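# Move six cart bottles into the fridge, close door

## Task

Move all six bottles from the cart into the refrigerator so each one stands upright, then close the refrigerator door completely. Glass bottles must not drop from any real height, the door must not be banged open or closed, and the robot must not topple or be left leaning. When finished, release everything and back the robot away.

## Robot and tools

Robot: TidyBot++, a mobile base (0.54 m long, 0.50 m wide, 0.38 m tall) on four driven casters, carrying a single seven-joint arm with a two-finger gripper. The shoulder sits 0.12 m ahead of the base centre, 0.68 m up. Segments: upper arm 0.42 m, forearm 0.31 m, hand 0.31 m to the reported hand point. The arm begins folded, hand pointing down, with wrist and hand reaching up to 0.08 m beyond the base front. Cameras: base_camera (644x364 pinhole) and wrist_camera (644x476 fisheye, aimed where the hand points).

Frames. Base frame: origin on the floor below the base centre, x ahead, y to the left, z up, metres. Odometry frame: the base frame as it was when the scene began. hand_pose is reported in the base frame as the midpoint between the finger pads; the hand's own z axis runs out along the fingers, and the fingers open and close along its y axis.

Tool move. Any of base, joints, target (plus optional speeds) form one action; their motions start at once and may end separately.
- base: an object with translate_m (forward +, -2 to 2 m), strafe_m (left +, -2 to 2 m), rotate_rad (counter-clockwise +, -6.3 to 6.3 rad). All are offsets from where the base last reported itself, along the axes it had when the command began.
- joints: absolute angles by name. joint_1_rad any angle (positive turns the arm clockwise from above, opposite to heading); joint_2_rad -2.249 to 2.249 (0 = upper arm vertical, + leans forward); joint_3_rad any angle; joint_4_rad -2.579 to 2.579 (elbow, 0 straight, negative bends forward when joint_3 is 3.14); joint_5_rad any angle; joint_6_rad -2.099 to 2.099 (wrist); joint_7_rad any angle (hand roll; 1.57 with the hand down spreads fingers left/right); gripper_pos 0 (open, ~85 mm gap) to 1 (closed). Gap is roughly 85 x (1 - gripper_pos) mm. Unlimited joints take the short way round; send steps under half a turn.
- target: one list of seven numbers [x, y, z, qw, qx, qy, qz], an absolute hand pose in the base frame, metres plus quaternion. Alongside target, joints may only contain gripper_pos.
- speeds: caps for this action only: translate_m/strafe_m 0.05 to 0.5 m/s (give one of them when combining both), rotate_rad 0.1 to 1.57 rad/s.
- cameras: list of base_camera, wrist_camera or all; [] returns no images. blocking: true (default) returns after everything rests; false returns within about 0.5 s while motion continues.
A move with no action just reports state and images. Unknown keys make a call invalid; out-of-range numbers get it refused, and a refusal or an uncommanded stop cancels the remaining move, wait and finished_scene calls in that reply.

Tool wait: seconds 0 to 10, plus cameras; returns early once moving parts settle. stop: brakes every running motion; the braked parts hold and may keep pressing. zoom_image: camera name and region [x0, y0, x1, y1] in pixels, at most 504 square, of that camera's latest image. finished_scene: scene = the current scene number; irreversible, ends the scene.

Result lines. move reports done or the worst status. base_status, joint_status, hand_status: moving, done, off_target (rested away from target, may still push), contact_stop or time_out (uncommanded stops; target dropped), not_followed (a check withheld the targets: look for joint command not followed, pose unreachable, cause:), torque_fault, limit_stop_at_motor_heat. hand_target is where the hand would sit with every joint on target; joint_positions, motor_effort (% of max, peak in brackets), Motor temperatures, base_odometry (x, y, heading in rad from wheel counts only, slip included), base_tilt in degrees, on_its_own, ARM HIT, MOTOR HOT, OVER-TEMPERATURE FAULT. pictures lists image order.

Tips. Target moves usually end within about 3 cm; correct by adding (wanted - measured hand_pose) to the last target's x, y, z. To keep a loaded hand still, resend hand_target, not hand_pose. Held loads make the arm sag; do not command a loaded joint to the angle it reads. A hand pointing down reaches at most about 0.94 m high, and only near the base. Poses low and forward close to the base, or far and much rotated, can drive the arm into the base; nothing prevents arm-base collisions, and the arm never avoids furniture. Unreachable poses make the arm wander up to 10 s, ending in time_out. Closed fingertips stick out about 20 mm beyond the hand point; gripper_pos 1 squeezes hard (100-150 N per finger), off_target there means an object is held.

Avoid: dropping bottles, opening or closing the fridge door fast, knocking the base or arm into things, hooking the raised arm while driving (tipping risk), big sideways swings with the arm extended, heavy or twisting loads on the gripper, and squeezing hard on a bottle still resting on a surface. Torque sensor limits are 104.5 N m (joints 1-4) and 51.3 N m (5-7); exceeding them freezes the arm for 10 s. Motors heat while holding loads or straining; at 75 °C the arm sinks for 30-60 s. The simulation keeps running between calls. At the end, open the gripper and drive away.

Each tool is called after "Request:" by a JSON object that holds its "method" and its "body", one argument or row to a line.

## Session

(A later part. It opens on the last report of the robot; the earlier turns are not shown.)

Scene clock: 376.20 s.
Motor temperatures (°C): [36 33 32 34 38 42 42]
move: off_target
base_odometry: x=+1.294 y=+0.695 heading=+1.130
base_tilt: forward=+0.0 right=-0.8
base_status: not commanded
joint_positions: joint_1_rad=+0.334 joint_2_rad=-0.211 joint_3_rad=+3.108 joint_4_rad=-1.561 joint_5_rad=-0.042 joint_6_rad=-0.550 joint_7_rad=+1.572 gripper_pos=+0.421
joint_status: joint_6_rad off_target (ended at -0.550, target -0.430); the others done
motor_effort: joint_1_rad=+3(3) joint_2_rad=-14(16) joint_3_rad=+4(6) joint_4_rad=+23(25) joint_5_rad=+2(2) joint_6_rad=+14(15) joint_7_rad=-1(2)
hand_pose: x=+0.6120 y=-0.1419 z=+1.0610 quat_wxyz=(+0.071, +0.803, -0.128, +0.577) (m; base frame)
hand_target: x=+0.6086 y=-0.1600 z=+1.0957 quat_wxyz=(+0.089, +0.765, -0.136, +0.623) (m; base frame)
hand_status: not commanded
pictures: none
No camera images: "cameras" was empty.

Request:
{"method": "move", "body": {
  "joints": {"joint_2_rad": -0.245, "joint_4_rad": -1.62, "joint_6_rad": -0.41},
  "cameras": ["wrist_camera"]
}}

Scene clock: 378.20 s.
Motor temperatures (°C): [36 33 32 34 38 42 42]
move: done
base_odometry: x=+1.294 y=+0.695 heading=+1.130
base_tilt: forward=-0.2 right=-0.7
base_status: not commanded
joint_positions: joint_1_rad=+0.334 joint_2_rad=-0.219 joint_3_rad=+3.108 joint_4_rad=-1.597 joint_5_rad=-0.042 joint_6_rad=-0.519 joint_7_rad=+1.572 gripper_pos=+0.421
joint_status: all done
motor_effort: joint_1_rad=+2(3) joint_2_rad=-14(15) joint_3_rad=+3(5) joint_4_rad=+23(24) joint_5_rad=+1(2) joint_6_rad=+12(13) joint_7_rad=-1(2)
hand_pose: x=+0.6107 y=-0.1417 z=+1.0530 quat_wxyz=(+0.072, +0.802, -0.128, +0.579) (m; base frame)
hand_target: x=+0.6040 y=-0.1586 z=+1.0849 quat_wxyz=(+0.089, +0.767, -0.137, +0.621) (m; base frame)
hand_status: not commanded
pictures: wrist_camera

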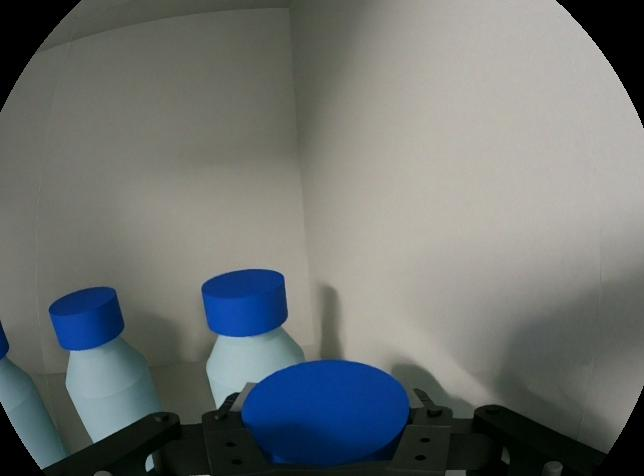

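Request:
{"method": "move", "body": {
  "joints": {"joint_2_rad": -0.25, "joint_4_rad": -1.65, "joint_6_rad": -0.39},
  "cameras": []
}}

Scene clock: 380.33 s.
Motor temperatures (°C): [36 33 32 34 38 42 42]
move: done
base_odometry: x=+1.294 y=+0.695 heading=+1.130
base_tilt: forward=-0.2 right=-0.7
base_status: not commanded
joint_positions: joint_1_rad=+0.334 joint_2_rad=-0.229 joint_3_rad=+3.108 joint_4_rad=-1.619 joint_5_rad=-0.042 joint_6_rad=-0.489 joint_7_rad=+1.572 gripper_pos=+0.421
joint_status: all done
motor_effort: joint_1_rad=+2(3) joint_2_rad=-13(15) joint_3_rad=+4(5) joint_4_rad=+21(22) joint_5_rad=+2(3) joint_6_rad=+11(12) joint_7_rad=+0(1)
hand_pose: x=+0.6092 y=-0.1415 z=+1.0535 quat_wxyz=(+0.073, +0.797, -0.128, +0.586) (m; base frame)
hand_target: x=+0.6030 y=-0.1586 z=+1.0752 quat_wxyz=(+0.089, +0.768, -0.137, +0.619) (m; base frame)
hand_status: not commanded
pictures: none
No camera images: "cameras" was empty.

Request:
{"method": "move", "body": {
  "joints": {"gripper_pos": 0.3},
  "cameras": []
}}

Request:
{"method": "move", "body": {
  "joints": {"gripper_pos": 0},
  "cameras": ["wrist_camera"]
}}

Request:
{"method": "move", "body": {
  "joints": {"joint_2_rad": -0.43, "joint_4_rad": -1.70, "joint_6_rad": -0.45},
  "cameras": ["wrist_camera"]
}}

Scene clock: 383.30 s.
Motor temperatures (°C): [36 33 32 34 38 42 42]
move: done
base_odometry: x=+1.294 y=+0.695 heading=+1.130
base_tilt: forward=-0.1 right=-0.7
base_status: not commanded
joint_positions: joint_1_rad=+0.334 joint_2_rad=-0.229 joint_3_rad=+3.100 joint_4_rad=-1.619 joint_5_rad=-0.042 joint_6_rad=-0.486 joint_7_rad=+1.572 gripper_pos=+0.300
joint_status: all done
motor_effort: joint_1_rad=+3(5) joint_2_rad=-12(13) joint_3_rad=+5(8) joint_4_rad=+21(22) joint_5_rad=+2(3) joint_6_rad=+10(11) joint_7_rad=-1(2)
hand_pose: x=+0.6103 y=-0.1373 z=+1.0544 quat_wxyz=(+0.072, +0.797, -0.124, +0.587) (m; base frame)
hand_target: x=+0.6030 y=-0.1586 z=+1.0752 quat_wxyz=(+0.089, +0.768, -0.137, +0.619) (m; base frame)
hand_status: not commanded
pictures: none
No camera images: "cameras" was empty.

Scene clock: 384.00 s.
Motor temperatures (°C): [36 33 32 34 38 42 42]
move: done
base_odometry: x=+1.294 y=+0.695 heading=+1.130
base_tilt: forward=-0.1 right=-0.7
base_status: not commanded
joint_positions: joint_1_rad=+0.334 joint_2_rad=-0.231 joint_3_rad=+3.083 joint_4_rad=-1.619 joint_5_rad=-0.042 joint_6_rad=-0.486 joint_7_rad=+1.572 gripper_pos=+0.001
joint_status: all done
motor_effort: joint_1_rad=+7(7) joint_2_rad=-12(13) joint_3_rad=+9(10) joint_4_rad=+21(21) joint_5_rad=+4(4) joint_6_rad=+10(11) joint_7_rad=-1(2)
hand_pose: x=+0.6122 y=-0.1276 z=+1.0551 quat_wxyz=(+0.069, +0.797, -0.116, +0.588) (m; base frame)
hand_target: x=+0.6030 y=-0.1586 z=+1.0752 quat_wxyz=(+0.089, +0.768, -0.137, +0.619) (m; base frame)
hand_status: not commanded
pictures: wrist_camera

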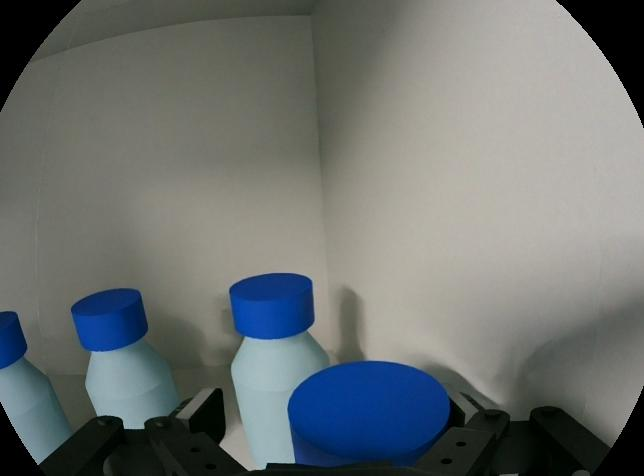

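Scene clock: 385.40 s.
Motor temperatures (°C): [36 33 32 34 38 42 42]
move: done
base_odometry: x=+1.294 y=+0.695 heading=+1.130
base_tilt: forward=-0.1 right=-0.6
base_status: not commanded
joint_positions: joint_1_rad=+0.341 joint_2_rad=-0.433 joint_3_rad=+3.108 joint_4_rad=-1.663 joint_5_rad=-0.042 joint_6_rad=-0.486 joint_7_rad=+1.572 gripper_pos=+0.000
joint_status: all done
motor_effort: joint_1_rad=+0(7) joint_2_rad=-5(14) joint_3_rad=+2(9) joint_4_rad=+19(21) joint_5_rad=+0(4) joint_6_rad=+10(11) joint_7_rad=+0(2)
hand_pose: x=+0.5301 y=-0.1176 z=+1.1237 quat_wxyz=(+0.087, +0.747, -0.120, +0.648) (m; base frame)
hand_target: x=+0.5312 y=-0.1313 z=+1.1110 quat_wxyz=(+0.094, +0.746, -0.131, +0.646) (m; base frame)
hand_status: not commanded
pictures: wrist_camera

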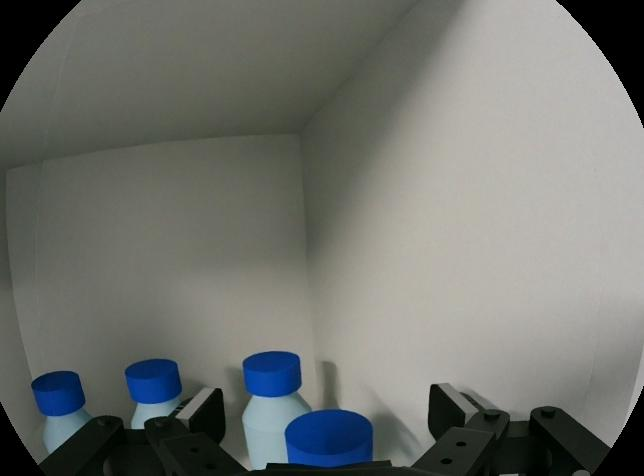

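Request:
{"method": "move", "body": {
  "base": {"translate_m": -0.5},
  "cameras": []
}}

Request:
{"method": "move", "body": {
  "base": {"translate_m": -1.015, "strafe_m": 0.18, "rotate_rad": -1.99},
  "speeds": {"rotate_rad": 0.9},
  "joints": {"joint_1_rad": 0, "joint_2_rad": -0.485, "joint_4_rad": -2.24, "joint_6_rad": -0.10, "gripper_pos": 0.05},
  "cameras": ["wrist_camera"]
}}

Scene clock: 399.97 s.
Motor temperatures (°C): [36 33 32 34 38 42 42]
move: done
base_odometry: x=+1.081 y=+0.243 heading=+1.130
base_tilt: forward=-0.2 right=-0.7
base_status: done
joint_positions: joint_1_rad=+0.341 joint_2_rad=-0.437 joint_3_rad=+3.110 joint_4_rad=-1.666 joint_5_rad=-0.042 joint_6_rad=-0.486 joint_7_rad=+1.572 gripper_pos=+0.000
joint_status: not commanded
motor_effort: joint_1_rad=+0(1) joint_2_rad=-4(8) joint_3_rad=+2(3) joint_4_rad=+19(20) joint_5_rad=+0(1) joint_6_rad=+10(10) joint_7_rad=-1(2)
hand_pose: x=+0.5283 y=-0.1181 z=+1.1237 quat_wxyz=(+0.088, +0.746, -0.120, +0.649) (m; base frame)
hand_target: x=+0.5312 y=-0.1313 z=+1.1110 quat_wxyz=(+0.094, +0.746, -0.131, +0.646) (m; base frame)
hand_status: not commanded
pictures: none
No camera images: "cameras" was empty.

Scene clock: 403.57 s.
Motor temperatures (°C): [36 33 32 34 38 42 42]
move: done
base_odometry: x=+0.485 y=-0.599 heading=-0.860
base_tilt: forward=-0.1 right=-0.7
base_status: done
joint_positions: joint_1_rad=+0.025 joint_2_rad=-0.471 joint_3_rad=+3.113 joint_4_rad=-2.203 joint_5_rad=-0.042 joint_6_rad=-0.189 joint_7_rad=+1.572 gripper_pos=+0.050
joint_status: all done
motor_effort: joint_1_rad=+0(1) joint_2_rad=-5(8) joint_3_rad=+2(3) joint_4_rad=+19(22) joint_5_rad=+0(1) joint_6_rad=+9(10) joint_7_rad=-1(2)
hand_pose: x=+0.5306 y=+0.0068 z=+0.8996 quat_wxyz=(-0.010, +0.819, -0.010, +0.573) (m; base frame)
hand_target: x=+0.5302 y=+0.0152 z=+0.9090 quat_wxyz=(-0.016, +0.800, -0.002, +0.600) (m; base frame)
hand_status: not commanded
pictures: wrist_camera

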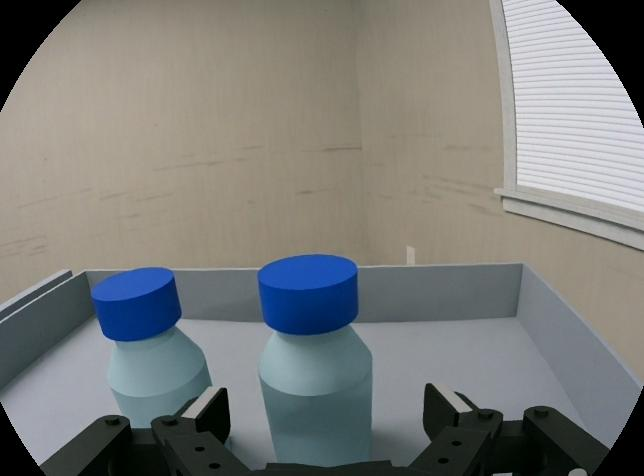

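Request:
{"method": "move", "body": {
  "base": {"translate_m": 0.083, "strafe_m": 0.009},
  "cameras": ["wrist_camera"]
}}

Scene clock: 406.40 s.
Motor temperatures (°C): [36 33 32 34 38 42 42]
move: done
base_odometry: x=+0.546 y=-0.656 heading=-0.861
base_tilt: forward=-0.1 right=-0.7
base_status: done
joint_positions: joint_1_rad=+0.024 joint_2_rad=-0.478 joint_3_rad=+3.113 joint_4_rad=-2.204 joint_5_rad=-0.042 joint_6_rad=-0.185 joint_7_rad=+1.572 gripper_pos=+0.050
joint_status: not commanded
motor_effort: joint_1_rad=+0(1) joint_2_rad=-4(7) joint_3_rad=+1(2) joint_4_rad=+20(20) joint_5_rad=+0(1) joint_6_rad=+9(10) joint_7_rad=-1(2)
hand_pose: x=+0.5291 y=+0.0072 z=+0.9029 quat_wxyz=(-0.010, +0.816, -0.010, +0.577) (m; base frame)
hand_target: x=+0.5302 y=+0.0152 z=+0.9090 quat_wxyz=(-0.016, +0.800, -0.002, +0.600) (m; base frame)
hand_status: not commanded
pictures: wrist_camera

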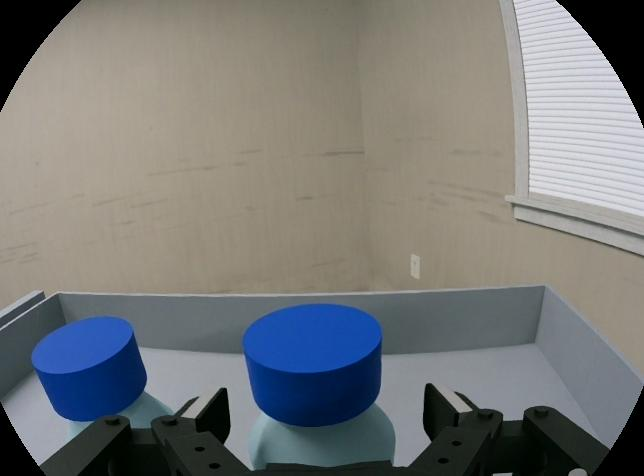

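Request:
{"method": "move", "body": {
  "base": {"translate_m":0.03,"strafe_m":0.005},
  "speeds": {"translate_m":0.1}
}}

Scene clock: 417.47 s.
Motor temperatures (°C): [36 33 32 34 38 42 42]
move: done
base_odometry: x=+0.569 y=-0.675 heading=-0.861
base_tilt: forward=+0.0 right=-0.7
base_status: done
joint_positions: joint_1_rad=+0.023 joint_2_rad=-0.482 joint_3_rad=+3.113 joint_4_rad=-2.205 joint_5_rad=-0.042 joint_6_rad=-0.184 joint_7_rad=+1.572 gripper_pos=+0.050
joint_status: not commanded
motor_effort: joint_1_rad=+0(1) joint_2_rad=-4(6) joint_3_rad=+2(2) joint_4_rad=+19(20) joint_5_rad=+1(1) joint_6_rad=+9(10) joint_7_rad=-1(2)
hand_pose: x=+0.5284 y=+0.0074 z=+0.9043 quat_wxyz=(-0.010, +0.815, -0.010, +0.579) (m; base frame)
hand_target: x=+0.5302 y=+0.0152 z=+0.9090 quat_wxyz=(-0.016, +0.800, -0.002, +0.600) (m; base frame)
hand_status: not commanded
pictures: base_camera, wrist_camera

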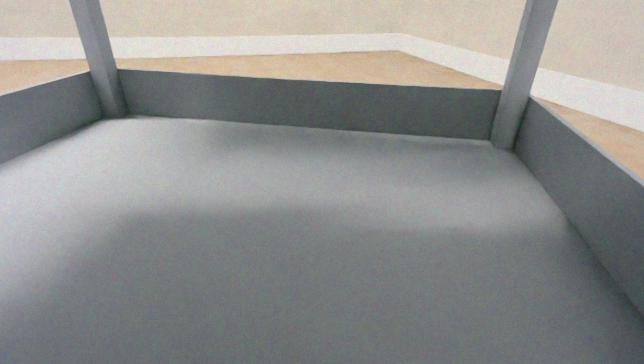

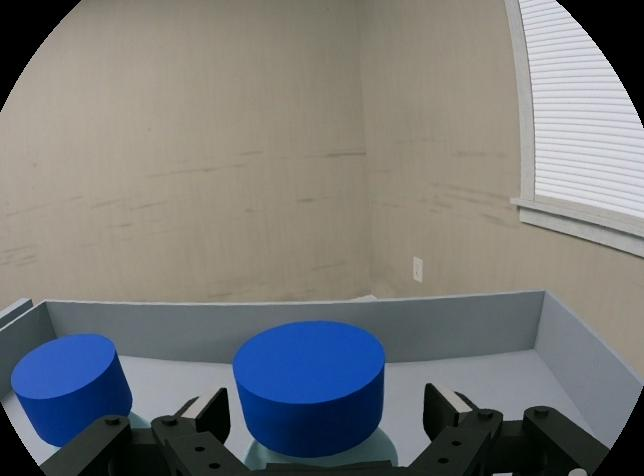

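Request:
{"method": "move", "body": {
  "base": {"translate_m":0.017,"strafe_m":0.006},
  "speeds": {"translate_m":0.1},
  "cameras": ["wrist_camera"]
}}

Request:
{"method": "move", "body": {
  "joints": {"gripper_pos":0.65},
  "cameras": ["wrist_camera"]
}}

Scene clock: 420.17 s.
Motor temperatures (°C): [36 33 32 34 38 42 42]
move: done
base_odometry: x=+0.585 y=-0.684 heading=-0.861
base_tilt: forward=-0.1 right=-0.7
base_status: done
joint_positions: joint_1_rad=+0.023 joint_2_rad=-0.481 joint_3_rad=+3.113 joint_4_rad=-2.205 joint_5_rad=-0.042 joint_6_rad=-0.183 joint_7_rad=+1.572 gripper_pos=+0.050
joint_status: not commanded
motor_effort: joint_1_rad=+0(1) joint_2_rad=-4(7) joint_3_rad=+2(3) joint_4_rad=+19(20) joint_5_rad=+0(1) joint_6_rad=+9(10) joint_7_rad=+0(2)
hand_pose: x=+0.5287 y=+0.0074 z=+0.9036 quat_wxyz=(-0.010, +0.816, -0.010, +0.578) (m; base frame)
hand_target: x=+0.5302 y=+0.0152 z=+0.9090 quat_wxyz=(-0.016, +0.800, -0.002, +0.600) (m; base frame)
hand_status: not commanded
pictures: wrist_camera

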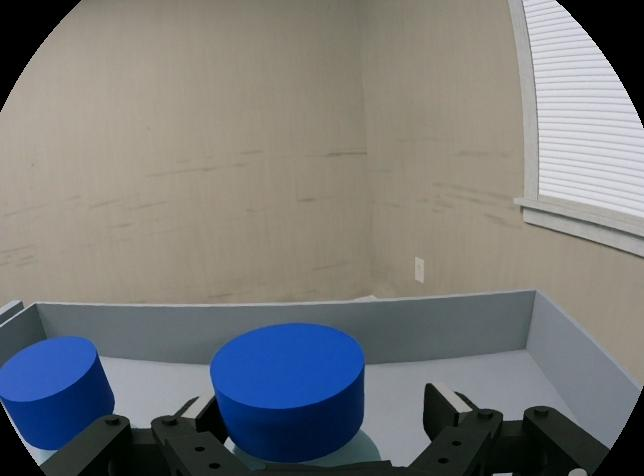

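Scene clock: 421.03 s.
Motor temperatures (°C): [36 33 32 34 38 42 42]
move: off_target
base_odometry: x=+0.585 y=-0.684 heading=-0.861
base_tilt: forward=-0.1 right=-0.6
base_status: not commanded
joint_positions: joint_1_rad=+0.018 joint_2_rad=-0.481 joint_3_rad=+3.113 joint_4_rad=-2.205 joint_5_rad=-0.042 joint_6_rad=-0.178 joint_7_rad=+1.572 gripper_pos=+0.443
joint_status: gripper_pos off_target (ended at +0.443, target +0.650)
motor_effort: joint_1_rad=+0(2) joint_2_rad=-3(4) joint_3_rad=+2(3) joint_4_rad=+19(21) joint_5_rad=+0(2) joint_6_rad=+9(10) joint_7_rad=+0(2)
hand_pose: x=+0.5290 y=+0.0094 z=+0.9053 quat_wxyz=(-0.011, +0.814, -0.008, +0.581) (m; base frame)
hand_target: x=+0.5302 y=+0.0152 z=+0.9090 quat_wxyz=(-0.016, +0.800, -0.002, +0.600) (m; base frame)
hand_status: not commanded
pictures: wrist_camera

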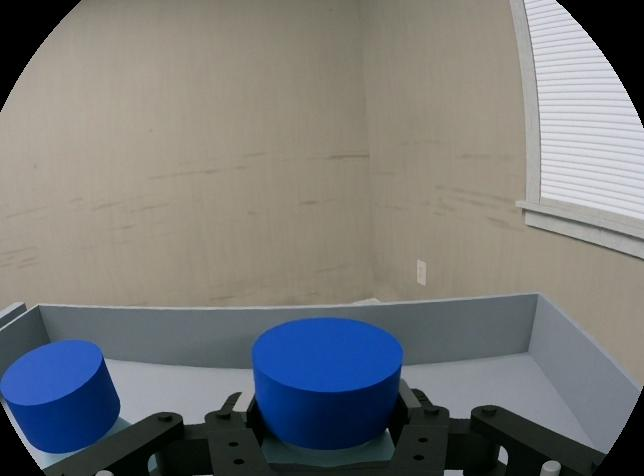

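Request:
{"method": "move", "body": {
  "joints": {"joint_2_rad":-0.445,"joint_4_rad":-1.70,"joint_6_rad":-0.68},
  "cameras": ["wrist_camera"]
}}

Request:
{"method": "move", "body": {
  "base": {"translate_m":-0.35},
  "cameras": ["wrist_camera"]
}}

Scene clock: 426.83 s.
Motor temperatures (°C): [36 33 32 34 38 42 42]
move: done
base_odometry: x=+0.585 y=-0.684 heading=-0.861
base_tilt: forward=-0.2 right=-0.7
base_status: not commanded
joint_positions: joint_1_rad=+0.018 joint_2_rad=-0.449 joint_3_rad=+3.113 joint_4_rad=-1.736 joint_5_rad=-0.042 joint_6_rad=-0.625 joint_7_rad=+1.572 gripper_pos=+0.443
joint_status: all done
motor_effort: joint_1_rad=+0(0) joint_2_rad=-7(8) joint_3_rad=+2(2) joint_4_rad=+23(25) joint_5_rad=+0(1) joint_6_rad=+12(14) joint_7_rad=-1(2)
hand_pose: x=+0.5311 y=+0.0164 z=+1.0445 quat_wxyz=(-0.017, +0.817, +0.000, +0.576) (m; base frame)
hand_target: x=+0.5268 y=+0.0236 z=+1.0482 quat_wxyz=(-0.022, +0.823, +0.008, +0.567) (m; base frame)
hand_status: not commanded
pictures: wrist_camera

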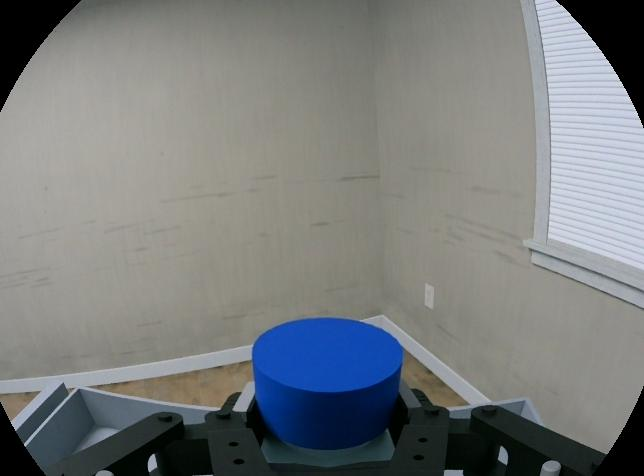

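Scene clock: 428.83 s.
Motor temperatures (°C): [36 33 32 34 38 42 42]
move: done
base_odometry: x=+0.357 y=-0.419 heading=-0.861
base_tilt: forward=-0.1 right=-0.6
base_status: done
joint_positions: joint_1_rad=+0.018 joint_2_rad=-0.440 joint_3_rad=+3.113 joint_4_rad=-1.733 joint_5_rad=-0.042 joint_6_rad=-0.632 joint_7_rad=+1.572 gripper_pos=+0.443
joint_status: not commanded
motor_effort: joint_1_rad=+0(1) joint_2_rad=-7(11) joint_3_rad=+1(3) joint_4_rad=+23(23) joint_5_rad=+0(1) joint_6_rad=+12(13) joint_7_rad=+0(2)
hand_pose: x=+0.5336 y=+0.0164 z=+1.0405 quat_wxyz=(-0.017, +0.821, +0.000, +0.571) (m; base frame)
hand_target: x=+0.5268 y=+0.0236 z=+1.0482 quat_wxyz=(-0.022, +0.823, +0.008, +0.567) (m; base frame)
hand_status: not commanded
pictures: wrist_camera

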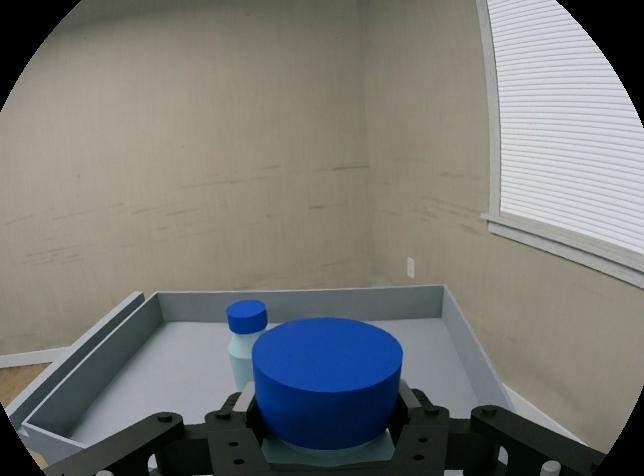

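Request:
{"method": "move", "body": {
  "base": {"translate_m":0.049,"strafe_m":0.806,"rotate_rad":1.989},
  "speeds": {"rotate_rad":0.9},
  "joints": {"joint_1_rad":0.03,"joint_2_rad":-0.495,"joint_4_rad":-1.60,"joint_6_rad":-0.80},
  "cameras": ["wrist_camera"]
}}

Request:
{"method": "move", "body": {
  "cameras": ["wrist_camera"]
}}

Scene clock: 435.23 s.
Motor temperatures (°C): [36 33 32 34 38 42 42]
move: done
base_odometry: x=+1.000 y=+0.069 heading=+1.128
base_tilt: forward=-0.2 right=-0.6
base_status: done
joint_positions: joint_1_rad=+0.019 joint_2_rad=-0.477 joint_3_rad=+3.114 joint_4_rad=-1.631 joint_5_rad=-0.042 joint_6_rad=-0.748 joint_7_rad=+1.572 gripper_pos=+0.443
joint_status: all done
motor_effort: joint_1_rad=+0(2) joint_2_rad=-5(9) joint_3_rad=+1(3) joint_4_rad=+21(24) joint_5_rad=+0(2) joint_6_rad=+12(13) joint_7_rad=-1(2)
hand_pose: x=+0.5074 y=+0.0174 z=+1.0815 quat_wxyz=(-0.017, +0.814, +0.002, +0.581) (m; base frame)
hand_target: x=+0.4938 y=+0.0135 z=+1.0910 quat_wxyz=(-0.013, +0.815, -0.002, +0.580) (m; base frame)
hand_status: not commanded
pictures: wrist_camera

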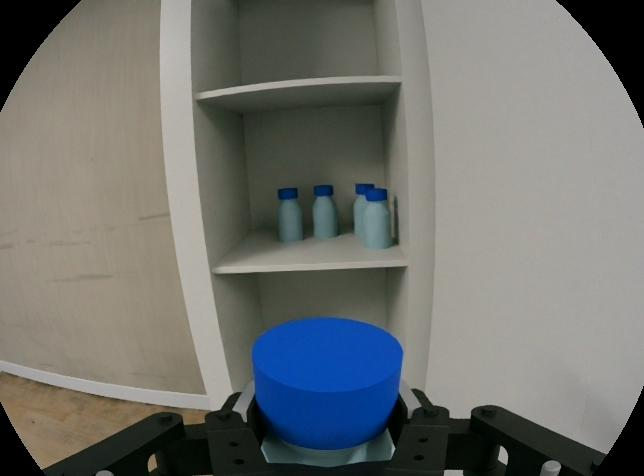

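Scene clock: 435.23 s.
Motor temperatures (°C): [36 33 32 34 38 42 42]
base_odometry: x=+1.000 y=+0.069 heading=+1.128
base_tilt: forward=-0.2 right=-0.6
base_status: done
joint_positions: joint_1_rad=+0.019 joint_2_rad=-0.477 joint_3_rad=+3.114 joint_4_rad=-1.631 joint_5_rad=-0.042 joint_6_rad=-0.748 joint_7_rad=+1.572 gripper_pos=+0.443
joint_status: all done
motor_effort: joint_1_rad=+0(2) joint_2_rad=-5(9) joint_3_rad=+1(3) joint_4_rad=+21(24) joint_5_rad=+0(2) joint_6_rad=+12(13) joint_7_rad=-1(2)
hand_pose: x=+0.5074 y=+0.0174 z=+1.0815 quat_wxyz=(-0.017, +0.814, +0.002, +0.581) (m; base frame)
hand_target: x=+0.4938 y=+0.0135 z=+1.0910 quat_wxyz=(-0.013, +0.815, -0.002, +0.580) (m; base frame)
hand_status: not commanded
pictures: wrist_camera

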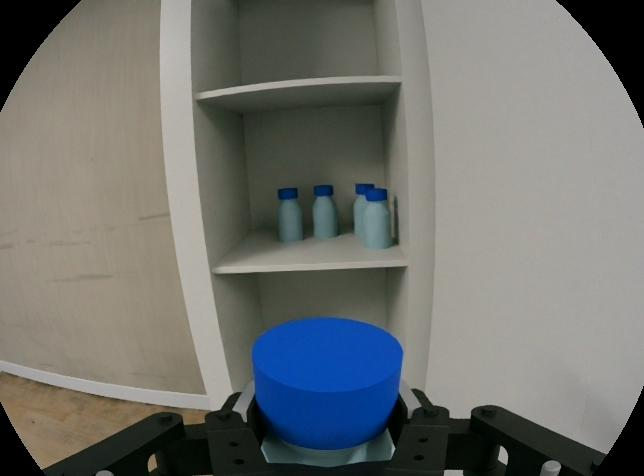

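Request:
{"method": "move", "body": {
  "base": {"translate_m":0.69},
  "joints": {"joint_1_rad":0.09},
  "cameras": ["wrist_camera"]
}}

Request:
{"method": "move", "body": {
  "joints": {"joint_1_rad":0.09,"joint_2_rad":-0.22,"joint_4_rad":-1.47,"joint_6_rad":-0.53},
  "cameras": ["wrist_camera"]
}}

Request:
{"method": "move", "body": {
  "joints": {"joint_2_rad":-0.22,"joint_4_rad":-1.53,"joint_6_rad":-0.46},
  "cameras": ["wrist_camera"]
}}

Scene clock: 442.60 s.
Motor temperatures (°C): [36 33 32 34 38 42 42]
move: done
base_odometry: x=+1.296 y=+0.692 heading=+1.128
base_tilt: forward=-0.2 right=-0.7
base_status: done
joint_positions: joint_1_rad=+0.070 joint_2_rad=-0.480 joint_3_rad=+3.114 joint_4_rad=-1.631 joint_5_rad=-0.042 joint_6_rad=-0.751 joint_7_rad=+1.572 gripper_pos=+0.443
joint_status: all done
motor_effort: joint_1_rad=+0(1) joint_2_rad=-5(10) joint_3_rad=+2(6) joint_4_rad=+21(23) joint_5_rad=+0(2) joint_6_rad=+13(13) joint_7_rad=-1(2)
hand_pose: x=+0.5061 y=-0.0024 z=+1.0819 quat_wxyz=(-0.002, +0.814, -0.019, +0.581) (m; base frame)
hand_target: x=+0.4940 y=-0.0090 z=+1.0910 quat_wxyz=(+0.004, +0.814, -0.026, +0.580) (m; base frame)
hand_status: not commanded
pictures: wrist_camera

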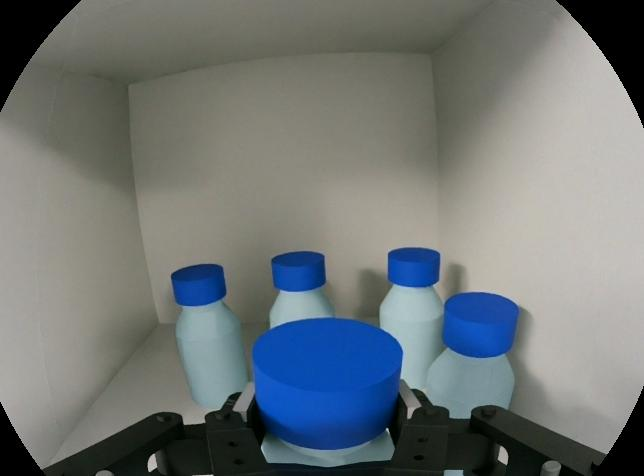

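Scene clock: 444.20 s.
Motor temperatures (°C): [36 33 32 34 38 42 42]
move: done
base_odometry: x=+1.296 y=+0.692 heading=+1.128
base_tilt: forward=-0.1 right=-0.6
base_status: not commanded
joint_positions: joint_1_rad=+0.070 joint_2_rad=-0.208 joint_3_rad=+3.114 joint_4_rad=-1.507 joint_5_rad=-0.042 joint_6_rad=-0.643 joint_7_rad=+1.572 gripper_pos=+0.443
joint_status: all done
motor_effort: joint_1_rad=+0(1) joint_2_rad=-15(18) joint_3_rad=+2(2) joint_4_rad=+22(23) joint_5_rad=+0(1) joint_6_rad=+12(13) joint_7_rad=+0(2)
hand_pose: x=+0.6247 y=-0.0106 z=+1.0650 quat_wxyz=(-0.005, +0.825, -0.023, +0.565) (m; base frame)
hand_target: x=+0.6293 y=-0.0221 z=+1.1269 quat_wxyz=(+0.003, +0.776, -0.030, +0.629) (m; base frame)
hand_status: not commanded
pictures: wrist_camera

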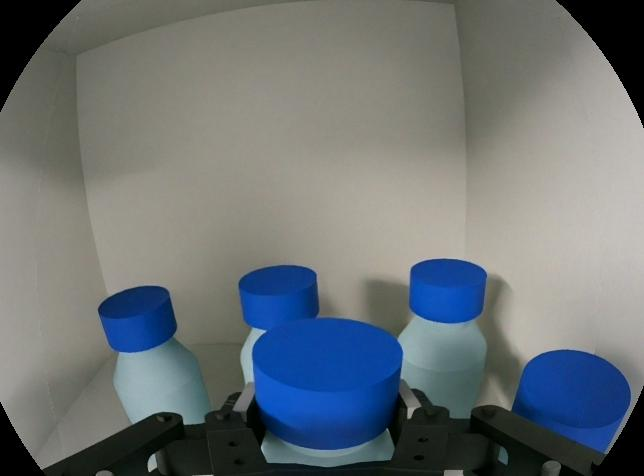

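Scene clock: 444.97 s.
Motor temperatures (°C): [36 33 32 34 38 42 42]
move: off_target
base_odometry: x=+1.296 y=+0.692 heading=+1.128
base_tilt: forward=-0.2 right=-0.7
base_status: not commanded
joint_positions: joint_1_rad=+0.070 joint_2_rad=-0.208 joint_3_rad=+3.114 joint_4_rad=-1.521 joint_5_rad=-0.042 joint_6_rad=-0.575 joint_7_rad=+1.572 gripper_pos=+0.443
joint_status: joint_6_rad off_target (ended at -0.575, target -0.460); the others done
motor_effort: joint_1_rad=+0(0) joint_2_rad=-15(16) joint_3_rad=+1(2) joint_4_rad=+22(23) joint_5_rad=+0(0) joint_6_rad=+12(13) joint_7_rad=-1(2)
hand_pose: x=+0.6314 y=-0.0116 z=+1.0766 quat_wxyz=(-0.004, +0.809, -0.023, +0.587) (m; base frame)
hand_target: x=+0.6353 y=-0.0234 z=+1.1119 quat_wxyz=(+0.004, +0.773, -0.031, +0.633) (m; base frame)
hand_status: not commanded
pictures: wrist_camera

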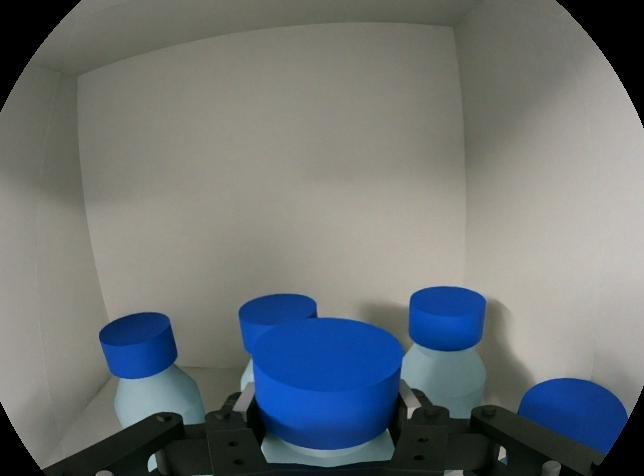

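Request:
{"method": "move", "body": {
  "base": {"translate_m":-0.03},
  "joints": {"joint_2_rad":-0.23,"joint_4_rad":-1.58,"joint_6_rad":-0.43},
  "cameras": ["wrist_camera"]
}}

Request:
{"method": "move", "body": {
  "joints": {"joint_2_rad":-0.245,"joint_4_rad":-1.62,"joint_6_rad":-0.41},
  "cameras": ["wrist_camera"]
}}

Request:
{"method": "move", "body": {
  "joints": {"joint_2_rad":-0.25,"joint_4_rad":-1.65,"joint_6_rad":-0.39},
  "cameras": ["wrist_camera"]
}}

Scene clock: 449.03 s.
Motor temperatures (°C): [36 33 32 34 38 42 42]
move: done
base_odometry: x=+1.283 y=+0.665 heading=+1.129
base_tilt: forward=-0.1 right=-0.6
base_status: done
joint_positions: joint_1_rad=+0.070 joint_2_rad=-0.219 joint_3_rad=+3.114 joint_4_rad=-1.566 joint_5_rad=-0.042 joint_6_rad=-0.543 joint_7_rad=+1.572 gripper_pos=+0.443
joint_status: all done
motor_effort: joint_1_rad=+0(1) joint_2_rad=-15(19) joint_3_rad=+1(2) joint_4_rad=+23(24) joint_5_rad=+0(1) joint_6_rad=+12(14) joint_7_rad=-1(2)
hand_pose: x=+0.6293 y=-0.0118 z=+1.0648 quat_wxyz=(-0.004, +0.810, -0.024, +0.586) (m; base frame)
hand_target: x=+0.6335 y=-0.0236 z=+1.0957 quat_wxyz=(+0.004, +0.776, -0.032, +0.629) (m; base frame)
hand_status: not commanded
pictures: wrist_camera

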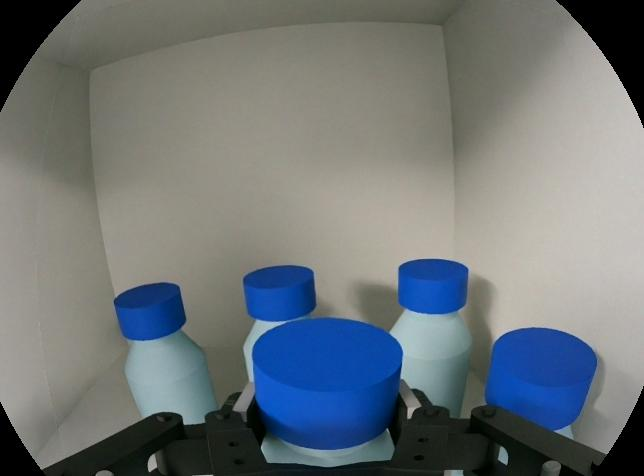

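Scene clock: 449.73 s.
Motor temperatures (°C): [36 33 32 34 38 42 42]
move: done
base_odometry: x=+1.283 y=+0.665 heading=+1.129
base_tilt: forward=-0.2 right=-0.7
base_status: not commanded
joint_positions: joint_1_rad=+0.070 joint_2_rad=-0.221 joint_3_rad=+3.114 joint_4_rad=-1.604 joint_5_rad=-0.042 joint_6_rad=-0.522 joint_7_rad=+1.572 gripper_pos=+0.443
joint_status: all done
motor_effort: joint_1_rad=+0(0) joint_2_rad=-14(16) joint_3_rad=+1(2) joint_4_rad=+23(24) joint_5_rad=+0(0) joint_6_rad=+12(13) joint_7_rad=-2(2)
hand_pose: x=+0.6292 y=-0.0121 z=+1.0491 quat_wxyz=(-0.004, +0.814, -0.024, +0.580) (m; base frame)
hand_target: x=+0.6287 y=-0.0235 z=+1.0849 quat_wxyz=(+0.004, +0.778, -0.032, +0.628) (m; base frame)
hand_status: not commanded
pictures: wrist_camera

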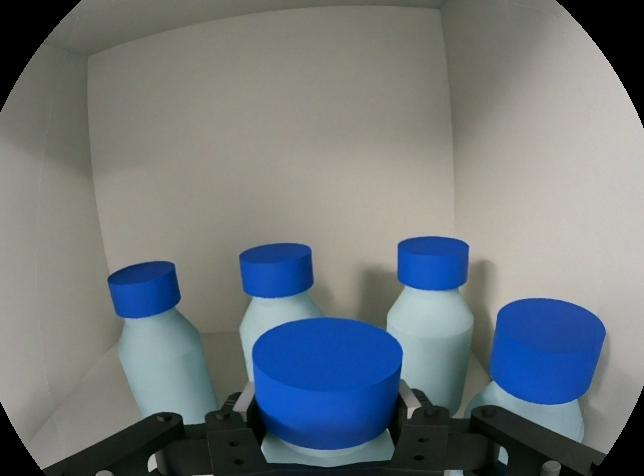

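Scene clock: 450.37 s.
Motor temperatures (°C): [36 33 32 34 38 42 42]
move: done
base_odometry: x=+1.283 y=+0.665 heading=+1.129
base_tilt: forward=-0.2 right=-0.7
base_status: not commanded
joint_positions: joint_1_rad=+0.070 joint_2_rad=-0.226 joint_3_rad=+3.114 joint_4_rad=-1.625 joint_5_rad=-0.042 joint_6_rad=-0.495 joint_7_rad=+1.572 gripper_pos=+0.443
joint_status: all done
motor_effort: joint_1_rad=+0(1) joint_2_rad=-13(15) joint_3_rad=+2(2) joint_4_rad=+22(23) joint_5_rad=+1(1) joint_6_rad=+12(13) joint_7_rad=+0(2)
hand_pose: x=+0.6293 y=-0.0124 z=+1.0464 quat_wxyz=(-0.003, +0.811, -0.025, +0.584) (m; base frame)
hand_target: x=+0.6278 y=-0.0237 z=+1.0752 quat_wxyz=(+0.005, +0.779, -0.033, +0.626) (m; base frame)
hand_status: not commanded
pictures: wrist_camera

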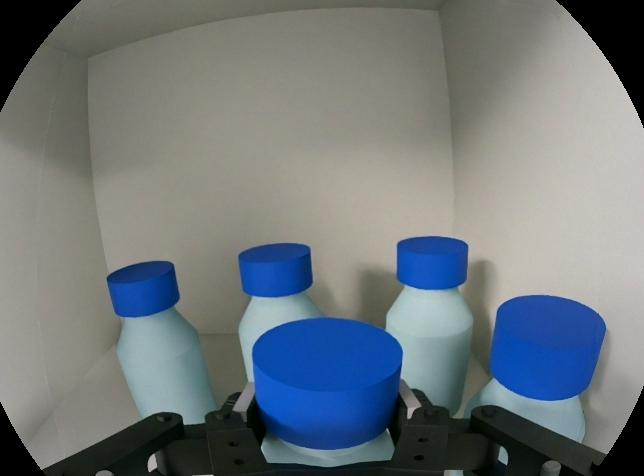

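Request:
{"method": "move", "body": {
  "joints": {"gripper_pos":0.3},
  "cameras": ["wrist_camera"]
}}

Request:
{"method": "move", "body": {
  "joints": {"gripper_pos":0.0},
  "cameras": []
}}

Request:
{"method": "move", "body": {
  "joints": {"joint_2_rad":-0.43,"joint_4_rad":-1.70,"joint_6_rad":-0.45},
  "cameras": ["wrist_camera"]
}}

Request:
{"method": "move", "body": {
  "base": {"translate_m":-0.47},
  "cameras": ["wrist_camera"]
}}

Scene clock: 455.00 s.
Motor temperatures (°C): [36 33 32 34 38 42 42]
move: done
base_odometry: x=+1.283 y=+0.665 heading=+1.129
base_tilt: forward=-0.1 right=-0.7
base_status: not commanded
joint_positions: joint_1_rad=+0.070 joint_2_rad=-0.233 joint_3_rad=+3.114 joint_4_rad=-1.625 joint_5_rad=-0.042 joint_6_rad=-0.479 joint_7_rad=+1.572 gripper_pos=+0.300
joint_status: all done
motor_effort: joint_1_rad=+1(1) joint_2_rad=-12(14) joint_3_rad=+2(3) joint_4_rad=+20(23) joint_5_rad=+1(1) joint_6_rad=+10(12) joint_7_rad=-1(2)
hand_pose: x=+0.6282 y=-0.0125 z=+1.0546 quat_wxyz=(-0.003, +0.805, -0.025, +0.593) (m; base frame)
hand_target: x=+0.6278 y=-0.0237 z=+1.0752 quat_wxyz=(+0.005, +0.779, -0.033, +0.626) (m; base frame)
hand_status: not commanded
pictures: wrist_camera

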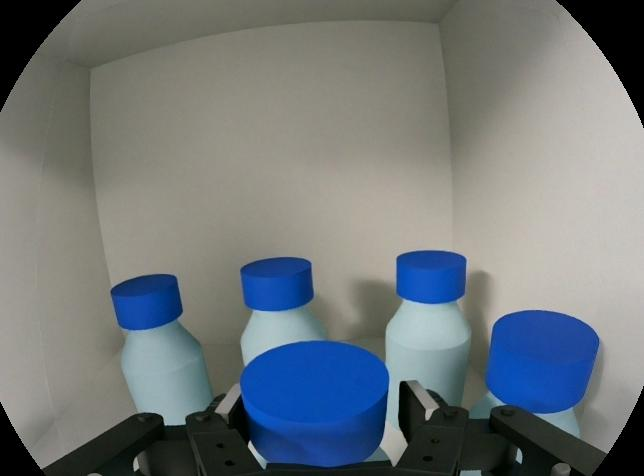

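Scene clock: 455.70 s.
Motor temperatures (°C): [36 33 32 34 38 42 42]
move: done
base_odometry: x=+1.283 y=+0.665 heading=+1.129
base_tilt: forward=-0.1 right=-0.6
base_status: not commanded
joint_positions: joint_1_rad=+0.070 joint_2_rad=-0.233 joint_3_rad=+3.114 joint_4_rad=-1.625 joint_5_rad=-0.042 joint_6_rad=-0.478 joint_7_rad=+1.572 gripper_pos=+0.000
joint_status: all done
motor_effort: joint_1_rad=+0(1) joint_2_rad=-12(12) joint_3_rad=+1(3) joint_4_rad=+19(20) joint_5_rad=+0(1) joint_6_rad=+10(10) joint_7_rad=-1(2)
hand_pose: x=+0.6281 y=-0.0125 z=+1.0551 quat_wxyz=(-0.003, +0.804, -0.025, +0.594) (m; base frame)
hand_target: x=+0.6278 y=-0.0237 z=+1.0752 quat_wxyz=(+0.005, +0.779, -0.033, +0.626) (m; base frame)
hand_status: not commanded
pictures: none
No camera images: "cameras" was empty.

Scene clock: 457.10 s.
Motor temperatures (°C): [36 33 32 34 38 42 42]
move: done
base_odometry: x=+1.283 y=+0.665 heading=+1.129
base_tilt: forward=-0.1 right=-0.7
base_status: not commanded
joint_positions: joint_1_rad=+0.070 joint_2_rad=-0.433 joint_3_rad=+3.114 joint_4_rad=-1.663 joint_5_rad=-0.042 joint_6_rad=-0.478 joint_7_rad=+1.572 gripper_pos=+0.000
joint_status: all done
motor_effort: joint_1_rad=+0(0) joint_2_rad=-5(14) joint_3_rad=+1(2) joint_4_rad=+19(21) joint_5_rad=+0(1) joint_6_rad=+10(10) joint_7_rad=-1(2)
hand_pose: x=+0.5471 y=-0.0070 z=+1.1258 quat_wxyz=(+0.000, +0.754, -0.021, +0.657) (m; base frame)
hand_target: x=+0.5513 y=-0.0166 z=+1.1110 quat_wxyz=(+0.007, +0.757, -0.029, +0.652) (m; base frame)
hand_status: not commanded
pictures: wrist_camera

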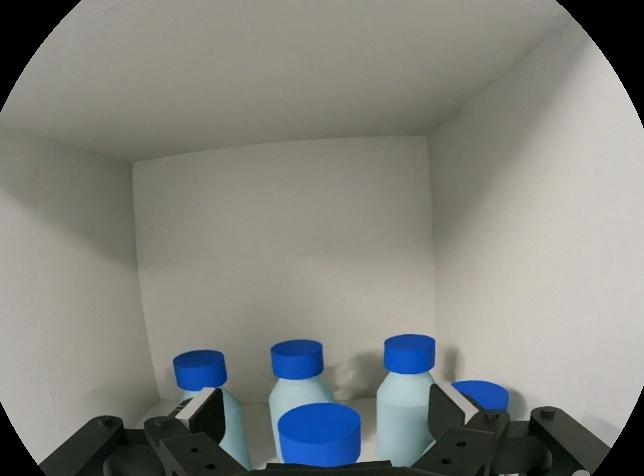

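Scene clock: 459.47 s.
Motor temperatures (°C): [36 33 32 34 38 42 42]
move: done
base_odometry: x=+1.082 y=+0.240 heading=+1.128
base_tilt: forward=-0.1 right=-0.7
base_status: done
joint_positions: joint_1_rad=+0.070 joint_2_rad=-0.437 joint_3_rad=+3.114 joint_4_rad=-1.666 joint_5_rad=-0.042 joint_6_rad=-0.478 joint_7_rad=+1.572 gripper_pos=+0.000
joint_status: not commanded
motor_effort: joint_1_rad=+0(0) joint_2_rad=-4(8) joint_3_rad=+2(3) joint_4_rad=+19(20) joint_5_rad=+0(1) joint_6_rad=+10(10) joint_7_rad=-1(2)
hand_pose: x=+0.5453 y=-0.0069 z=+1.1259 quat_wxyz=(+0.000, +0.753, -0.021, +0.657) (m; base frame)
hand_target: x=+0.5513 y=-0.0166 z=+1.1110 quat_wxyz=(+0.007, +0.757, -0.029, +0.652) (m; base frame)
hand_status: not commanded
pictures: wrist_camera

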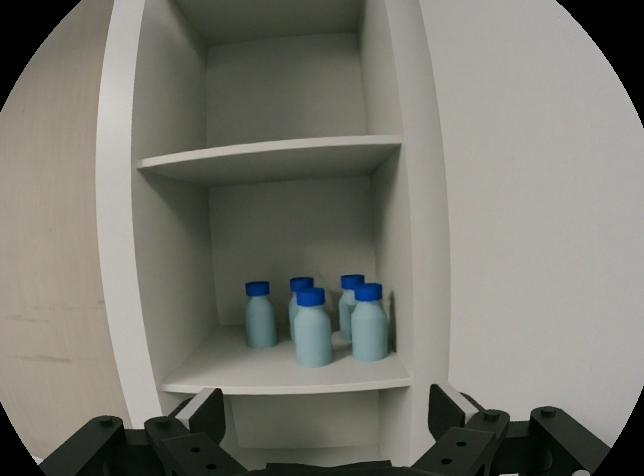

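Request:
{"method": "move", "body": {
  "base": {"translate_m":-0.837,"strafe_m":0.271,"rotate_rad":-1.989},
  "speeds": {"rotate_rad":0.9},
  "joints": {"joint_1_rad":0.0,"joint_2_rad":-0.384,"joint_4_rad":-2.187,"joint_6_rad":-0.05,"gripper_pos":0.05}
}}

Request:
{"method": "move", "body": {
  "base": {"translate_m":0.22},
  "speeds": {"translate_m":0.2}
}}

Scene clock: 471.87 s.
Motor temperatures (°C): [36 33 32 34 38 42 42]
move: done
base_odometry: x=+0.479 y=-0.400 heading=-0.861
base_tilt: forward=-0.1 right=-0.7
base_status: done
joint_positions: joint_1_rad=+0.021 joint_2_rad=-0.397 joint_3_rad=+3.115 joint_4_rad=-2.150 joint_5_rad=-0.042 joint_6_rad=-0.139 joint_7_rad=+1.572 gripper_pos=+0.050
joint_status: all done
motor_effort: joint_1_rad=+0(1) joint_2_rad=-6(8) joint_3_rad=+2(4) joint_4_rad=+19(22) joint_5_rad=+0(1) joint_6_rad=+9(10) joint_7_rad=-2(2)
hand_pose: x=+0.5605 y=+0.0072 z=+0.9145 quat_wxyz=(-0.011, +0.811, -0.010, +0.585) (m; base frame)
hand_target: x=+0.5658 y=+0.0154 z=+0.9127 quat_wxyz=(-0.017, +0.800, -0.003, +0.600) (m; base frame)
hand_status: not commanded
pictures: base_camera, wrist_camera

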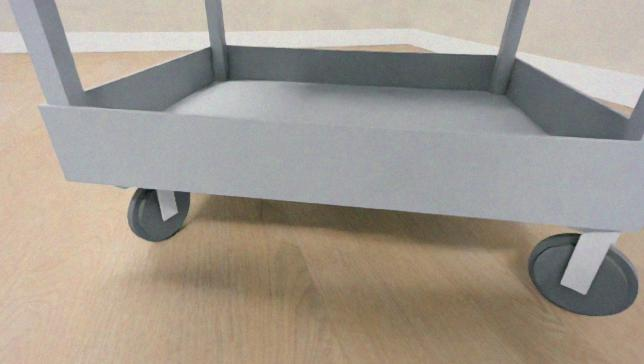

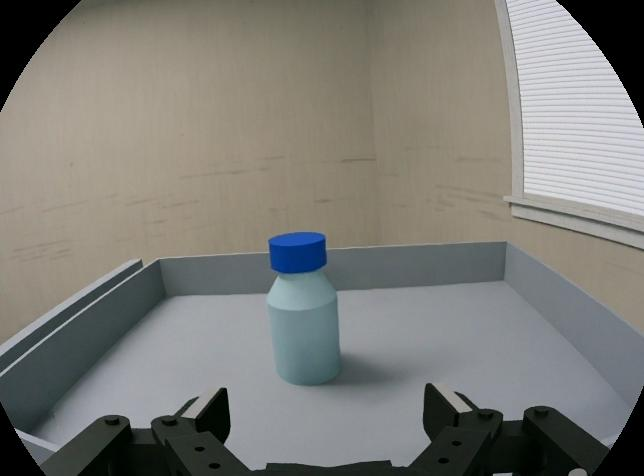

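Scene clock: 473.67 s.
Motor temperatures (°C): [36 33 32 34 38 42 42]
move: done
base_odometry: x=+0.622 y=-0.567 heading=-0.861
base_tilt: forward=-0.1 right=-0.7
base_status: done
joint_positions: joint_1_rad=+0.019 joint_2_rad=-0.389 joint_3_rad=+3.115 joint_4_rad=-2.151 joint_5_rad=-0.042 joint_6_rad=-0.136 joint_7_rad=+1.572 gripper_pos=+0.050
joint_status: not commanded
motor_effort: joint_1_rad=+1(1) joint_2_rad=-6(9) joint_3_rad=+2(3) joint_4_rad=+20(20) joint_5_rad=+0(1) joint_6_rad=+9(10) joint_7_rad=-1(2)
hand_pose: x=+0.5625 y=+0.0079 z=+0.9111 quat_wxyz=(-0.012, +0.813, -0.010, +0.582) (m; base frame)
hand_target: x=+0.5658 y=+0.0154 z=+0.9127 quat_wxyz=(-0.017, +0.800, -0.003, +0.600) (m; base frame)
hand_status: not commanded
pictures: base_camera, wrist_camera

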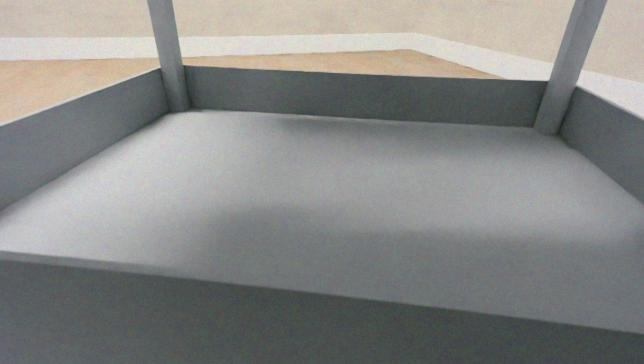

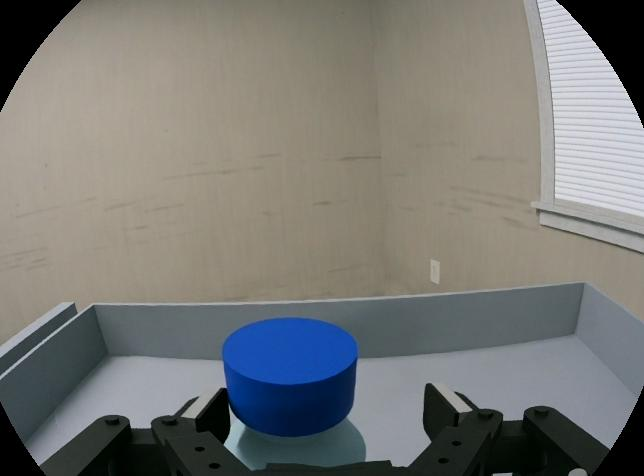

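Request:
{"method": "move", "body": {
  "base": {"strafe_m":0.014},
  "cameras": []
}}

Request:
{"method": "move", "body": {
  "base": {"translate_m":0.034},
  "speeds": {"translate_m":0.1},
  "cameras": ["wrist_camera"]
}}

Request:
{"method": "move", "body": {
  "joints": {"gripper_pos":0.65},
  "cameras": ["wrist_camera"]
}}

Scene clock: 477.17 s.
Motor temperatures (°C): [36 33 32 34 38 42 42]
move: done
base_odometry: x=+0.633 y=-0.558 heading=-0.861
base_tilt: forward=-0.1 right=-0.7
base_status: done
joint_positions: joint_1_rad=+0.018 joint_2_rad=-0.389 joint_3_rad=+3.114 joint_4_rad=-2.152 joint_5_rad=-0.042 joint_6_rad=-0.136 joint_7_rad=+1.572 gripper_pos=+0.050
joint_status: not commanded
motor_effort: joint_1_rad=+0(1) joint_2_rad=-7(8) joint_3_rad=+2(4) joint_4_rad=+19(20) joint_5_rad=+0(1) joint_6_rad=+9(10) joint_7_rad=+0(1)
hand_pose: x=+0.5623 y=+0.0088 z=+0.9106 quat_wxyz=(-0.012, +0.813, -0.009, +0.582) (m; base frame)
hand_target: x=+0.5658 y=+0.0154 z=+0.9127 quat_wxyz=(-0.017, +0.800, -0.003, +0.600) (m; base frame)
hand_status: not commanded
pictures: none
No camera images: "cameras" was empty.

Scene clock: 478.03 s.
Motor temperatures (°C): [36 33 32 34 38 42 42]
move: done
base_odometry: x=+0.655 y=-0.583 heading=-0.861
base_tilt: forward=-0.1 right=-0.8
base_status: done
joint_positions: joint_1_rad=+0.018 joint_2_rad=-0.385 joint_3_rad=+3.114 joint_4_rad=-2.152 joint_5_rad=-0.042 joint_6_rad=-0.135 joint_7_rad=+1.572 gripper_pos=+0.050
joint_status: not commanded
motor_effort: joint_1_rad=+0(0) joint_2_rad=-6(9) joint_3_rad=+2(2) joint_4_rad=+19(20) joint_5_rad=+1(1) joint_6_rad=+9(10) joint_7_rad=-1(2)
hand_pose: x=+0.5632 y=+0.0087 z=+0.9090 quat_wxyz=(-0.012, +0.814, -0.009, +0.581) (m; base frame)
hand_target: x=+0.5658 y=+0.0154 z=+0.9127 quat_wxyz=(-0.017, +0.800, -0.003, +0.600) (m; base frame)
hand_status: not commanded
pictures: wrist_camera

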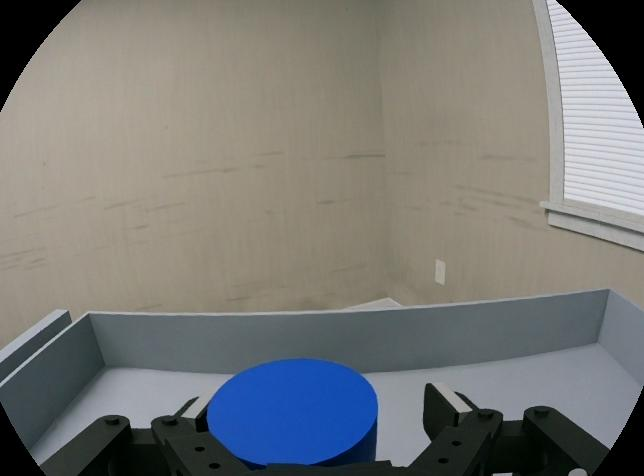

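Scene clock: 478.90 s.
Motor temperatures (°C): [36 33 32 34 38 42 42]
move: off_target
base_odometry: x=+0.655 y=-0.583 heading=-0.861
base_tilt: forward=-0.1 right=-0.7
base_status: not commanded
joint_positions: joint_1_rad=+0.015 joint_2_rad=-0.385 joint_3_rad=+3.114 joint_4_rad=-2.153 joint_5_rad=-0.042 joint_6_rad=-0.131 joint_7_rad=+1.572 gripper_pos=+0.423
joint_status: gripper_pos off_target (ended at +0.423, target +0.650)
motor_effort: joint_1_rad=+0(1) joint_2_rad=-6(7) joint_3_rad=+2(3) joint_4_rad=+18(20) joint_5_rad=+0(1) joint_6_rad=+9(10) joint_7_rad=+0(2)
hand_pose: x=+0.5636 y=+0.0102 z=+0.9102 quat_wxyz=(-0.013, +0.813, -0.008, +0.582) (m; base frame)
hand_target: x=+0.5658 y=+0.0154 z=+0.9127 quat_wxyz=(-0.017, +0.800, -0.003, +0.600) (m; base frame)
hand_status: not commanded
pictures: wrist_camera

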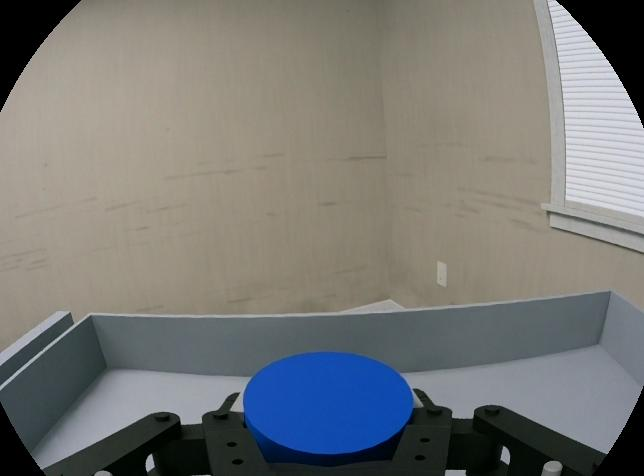

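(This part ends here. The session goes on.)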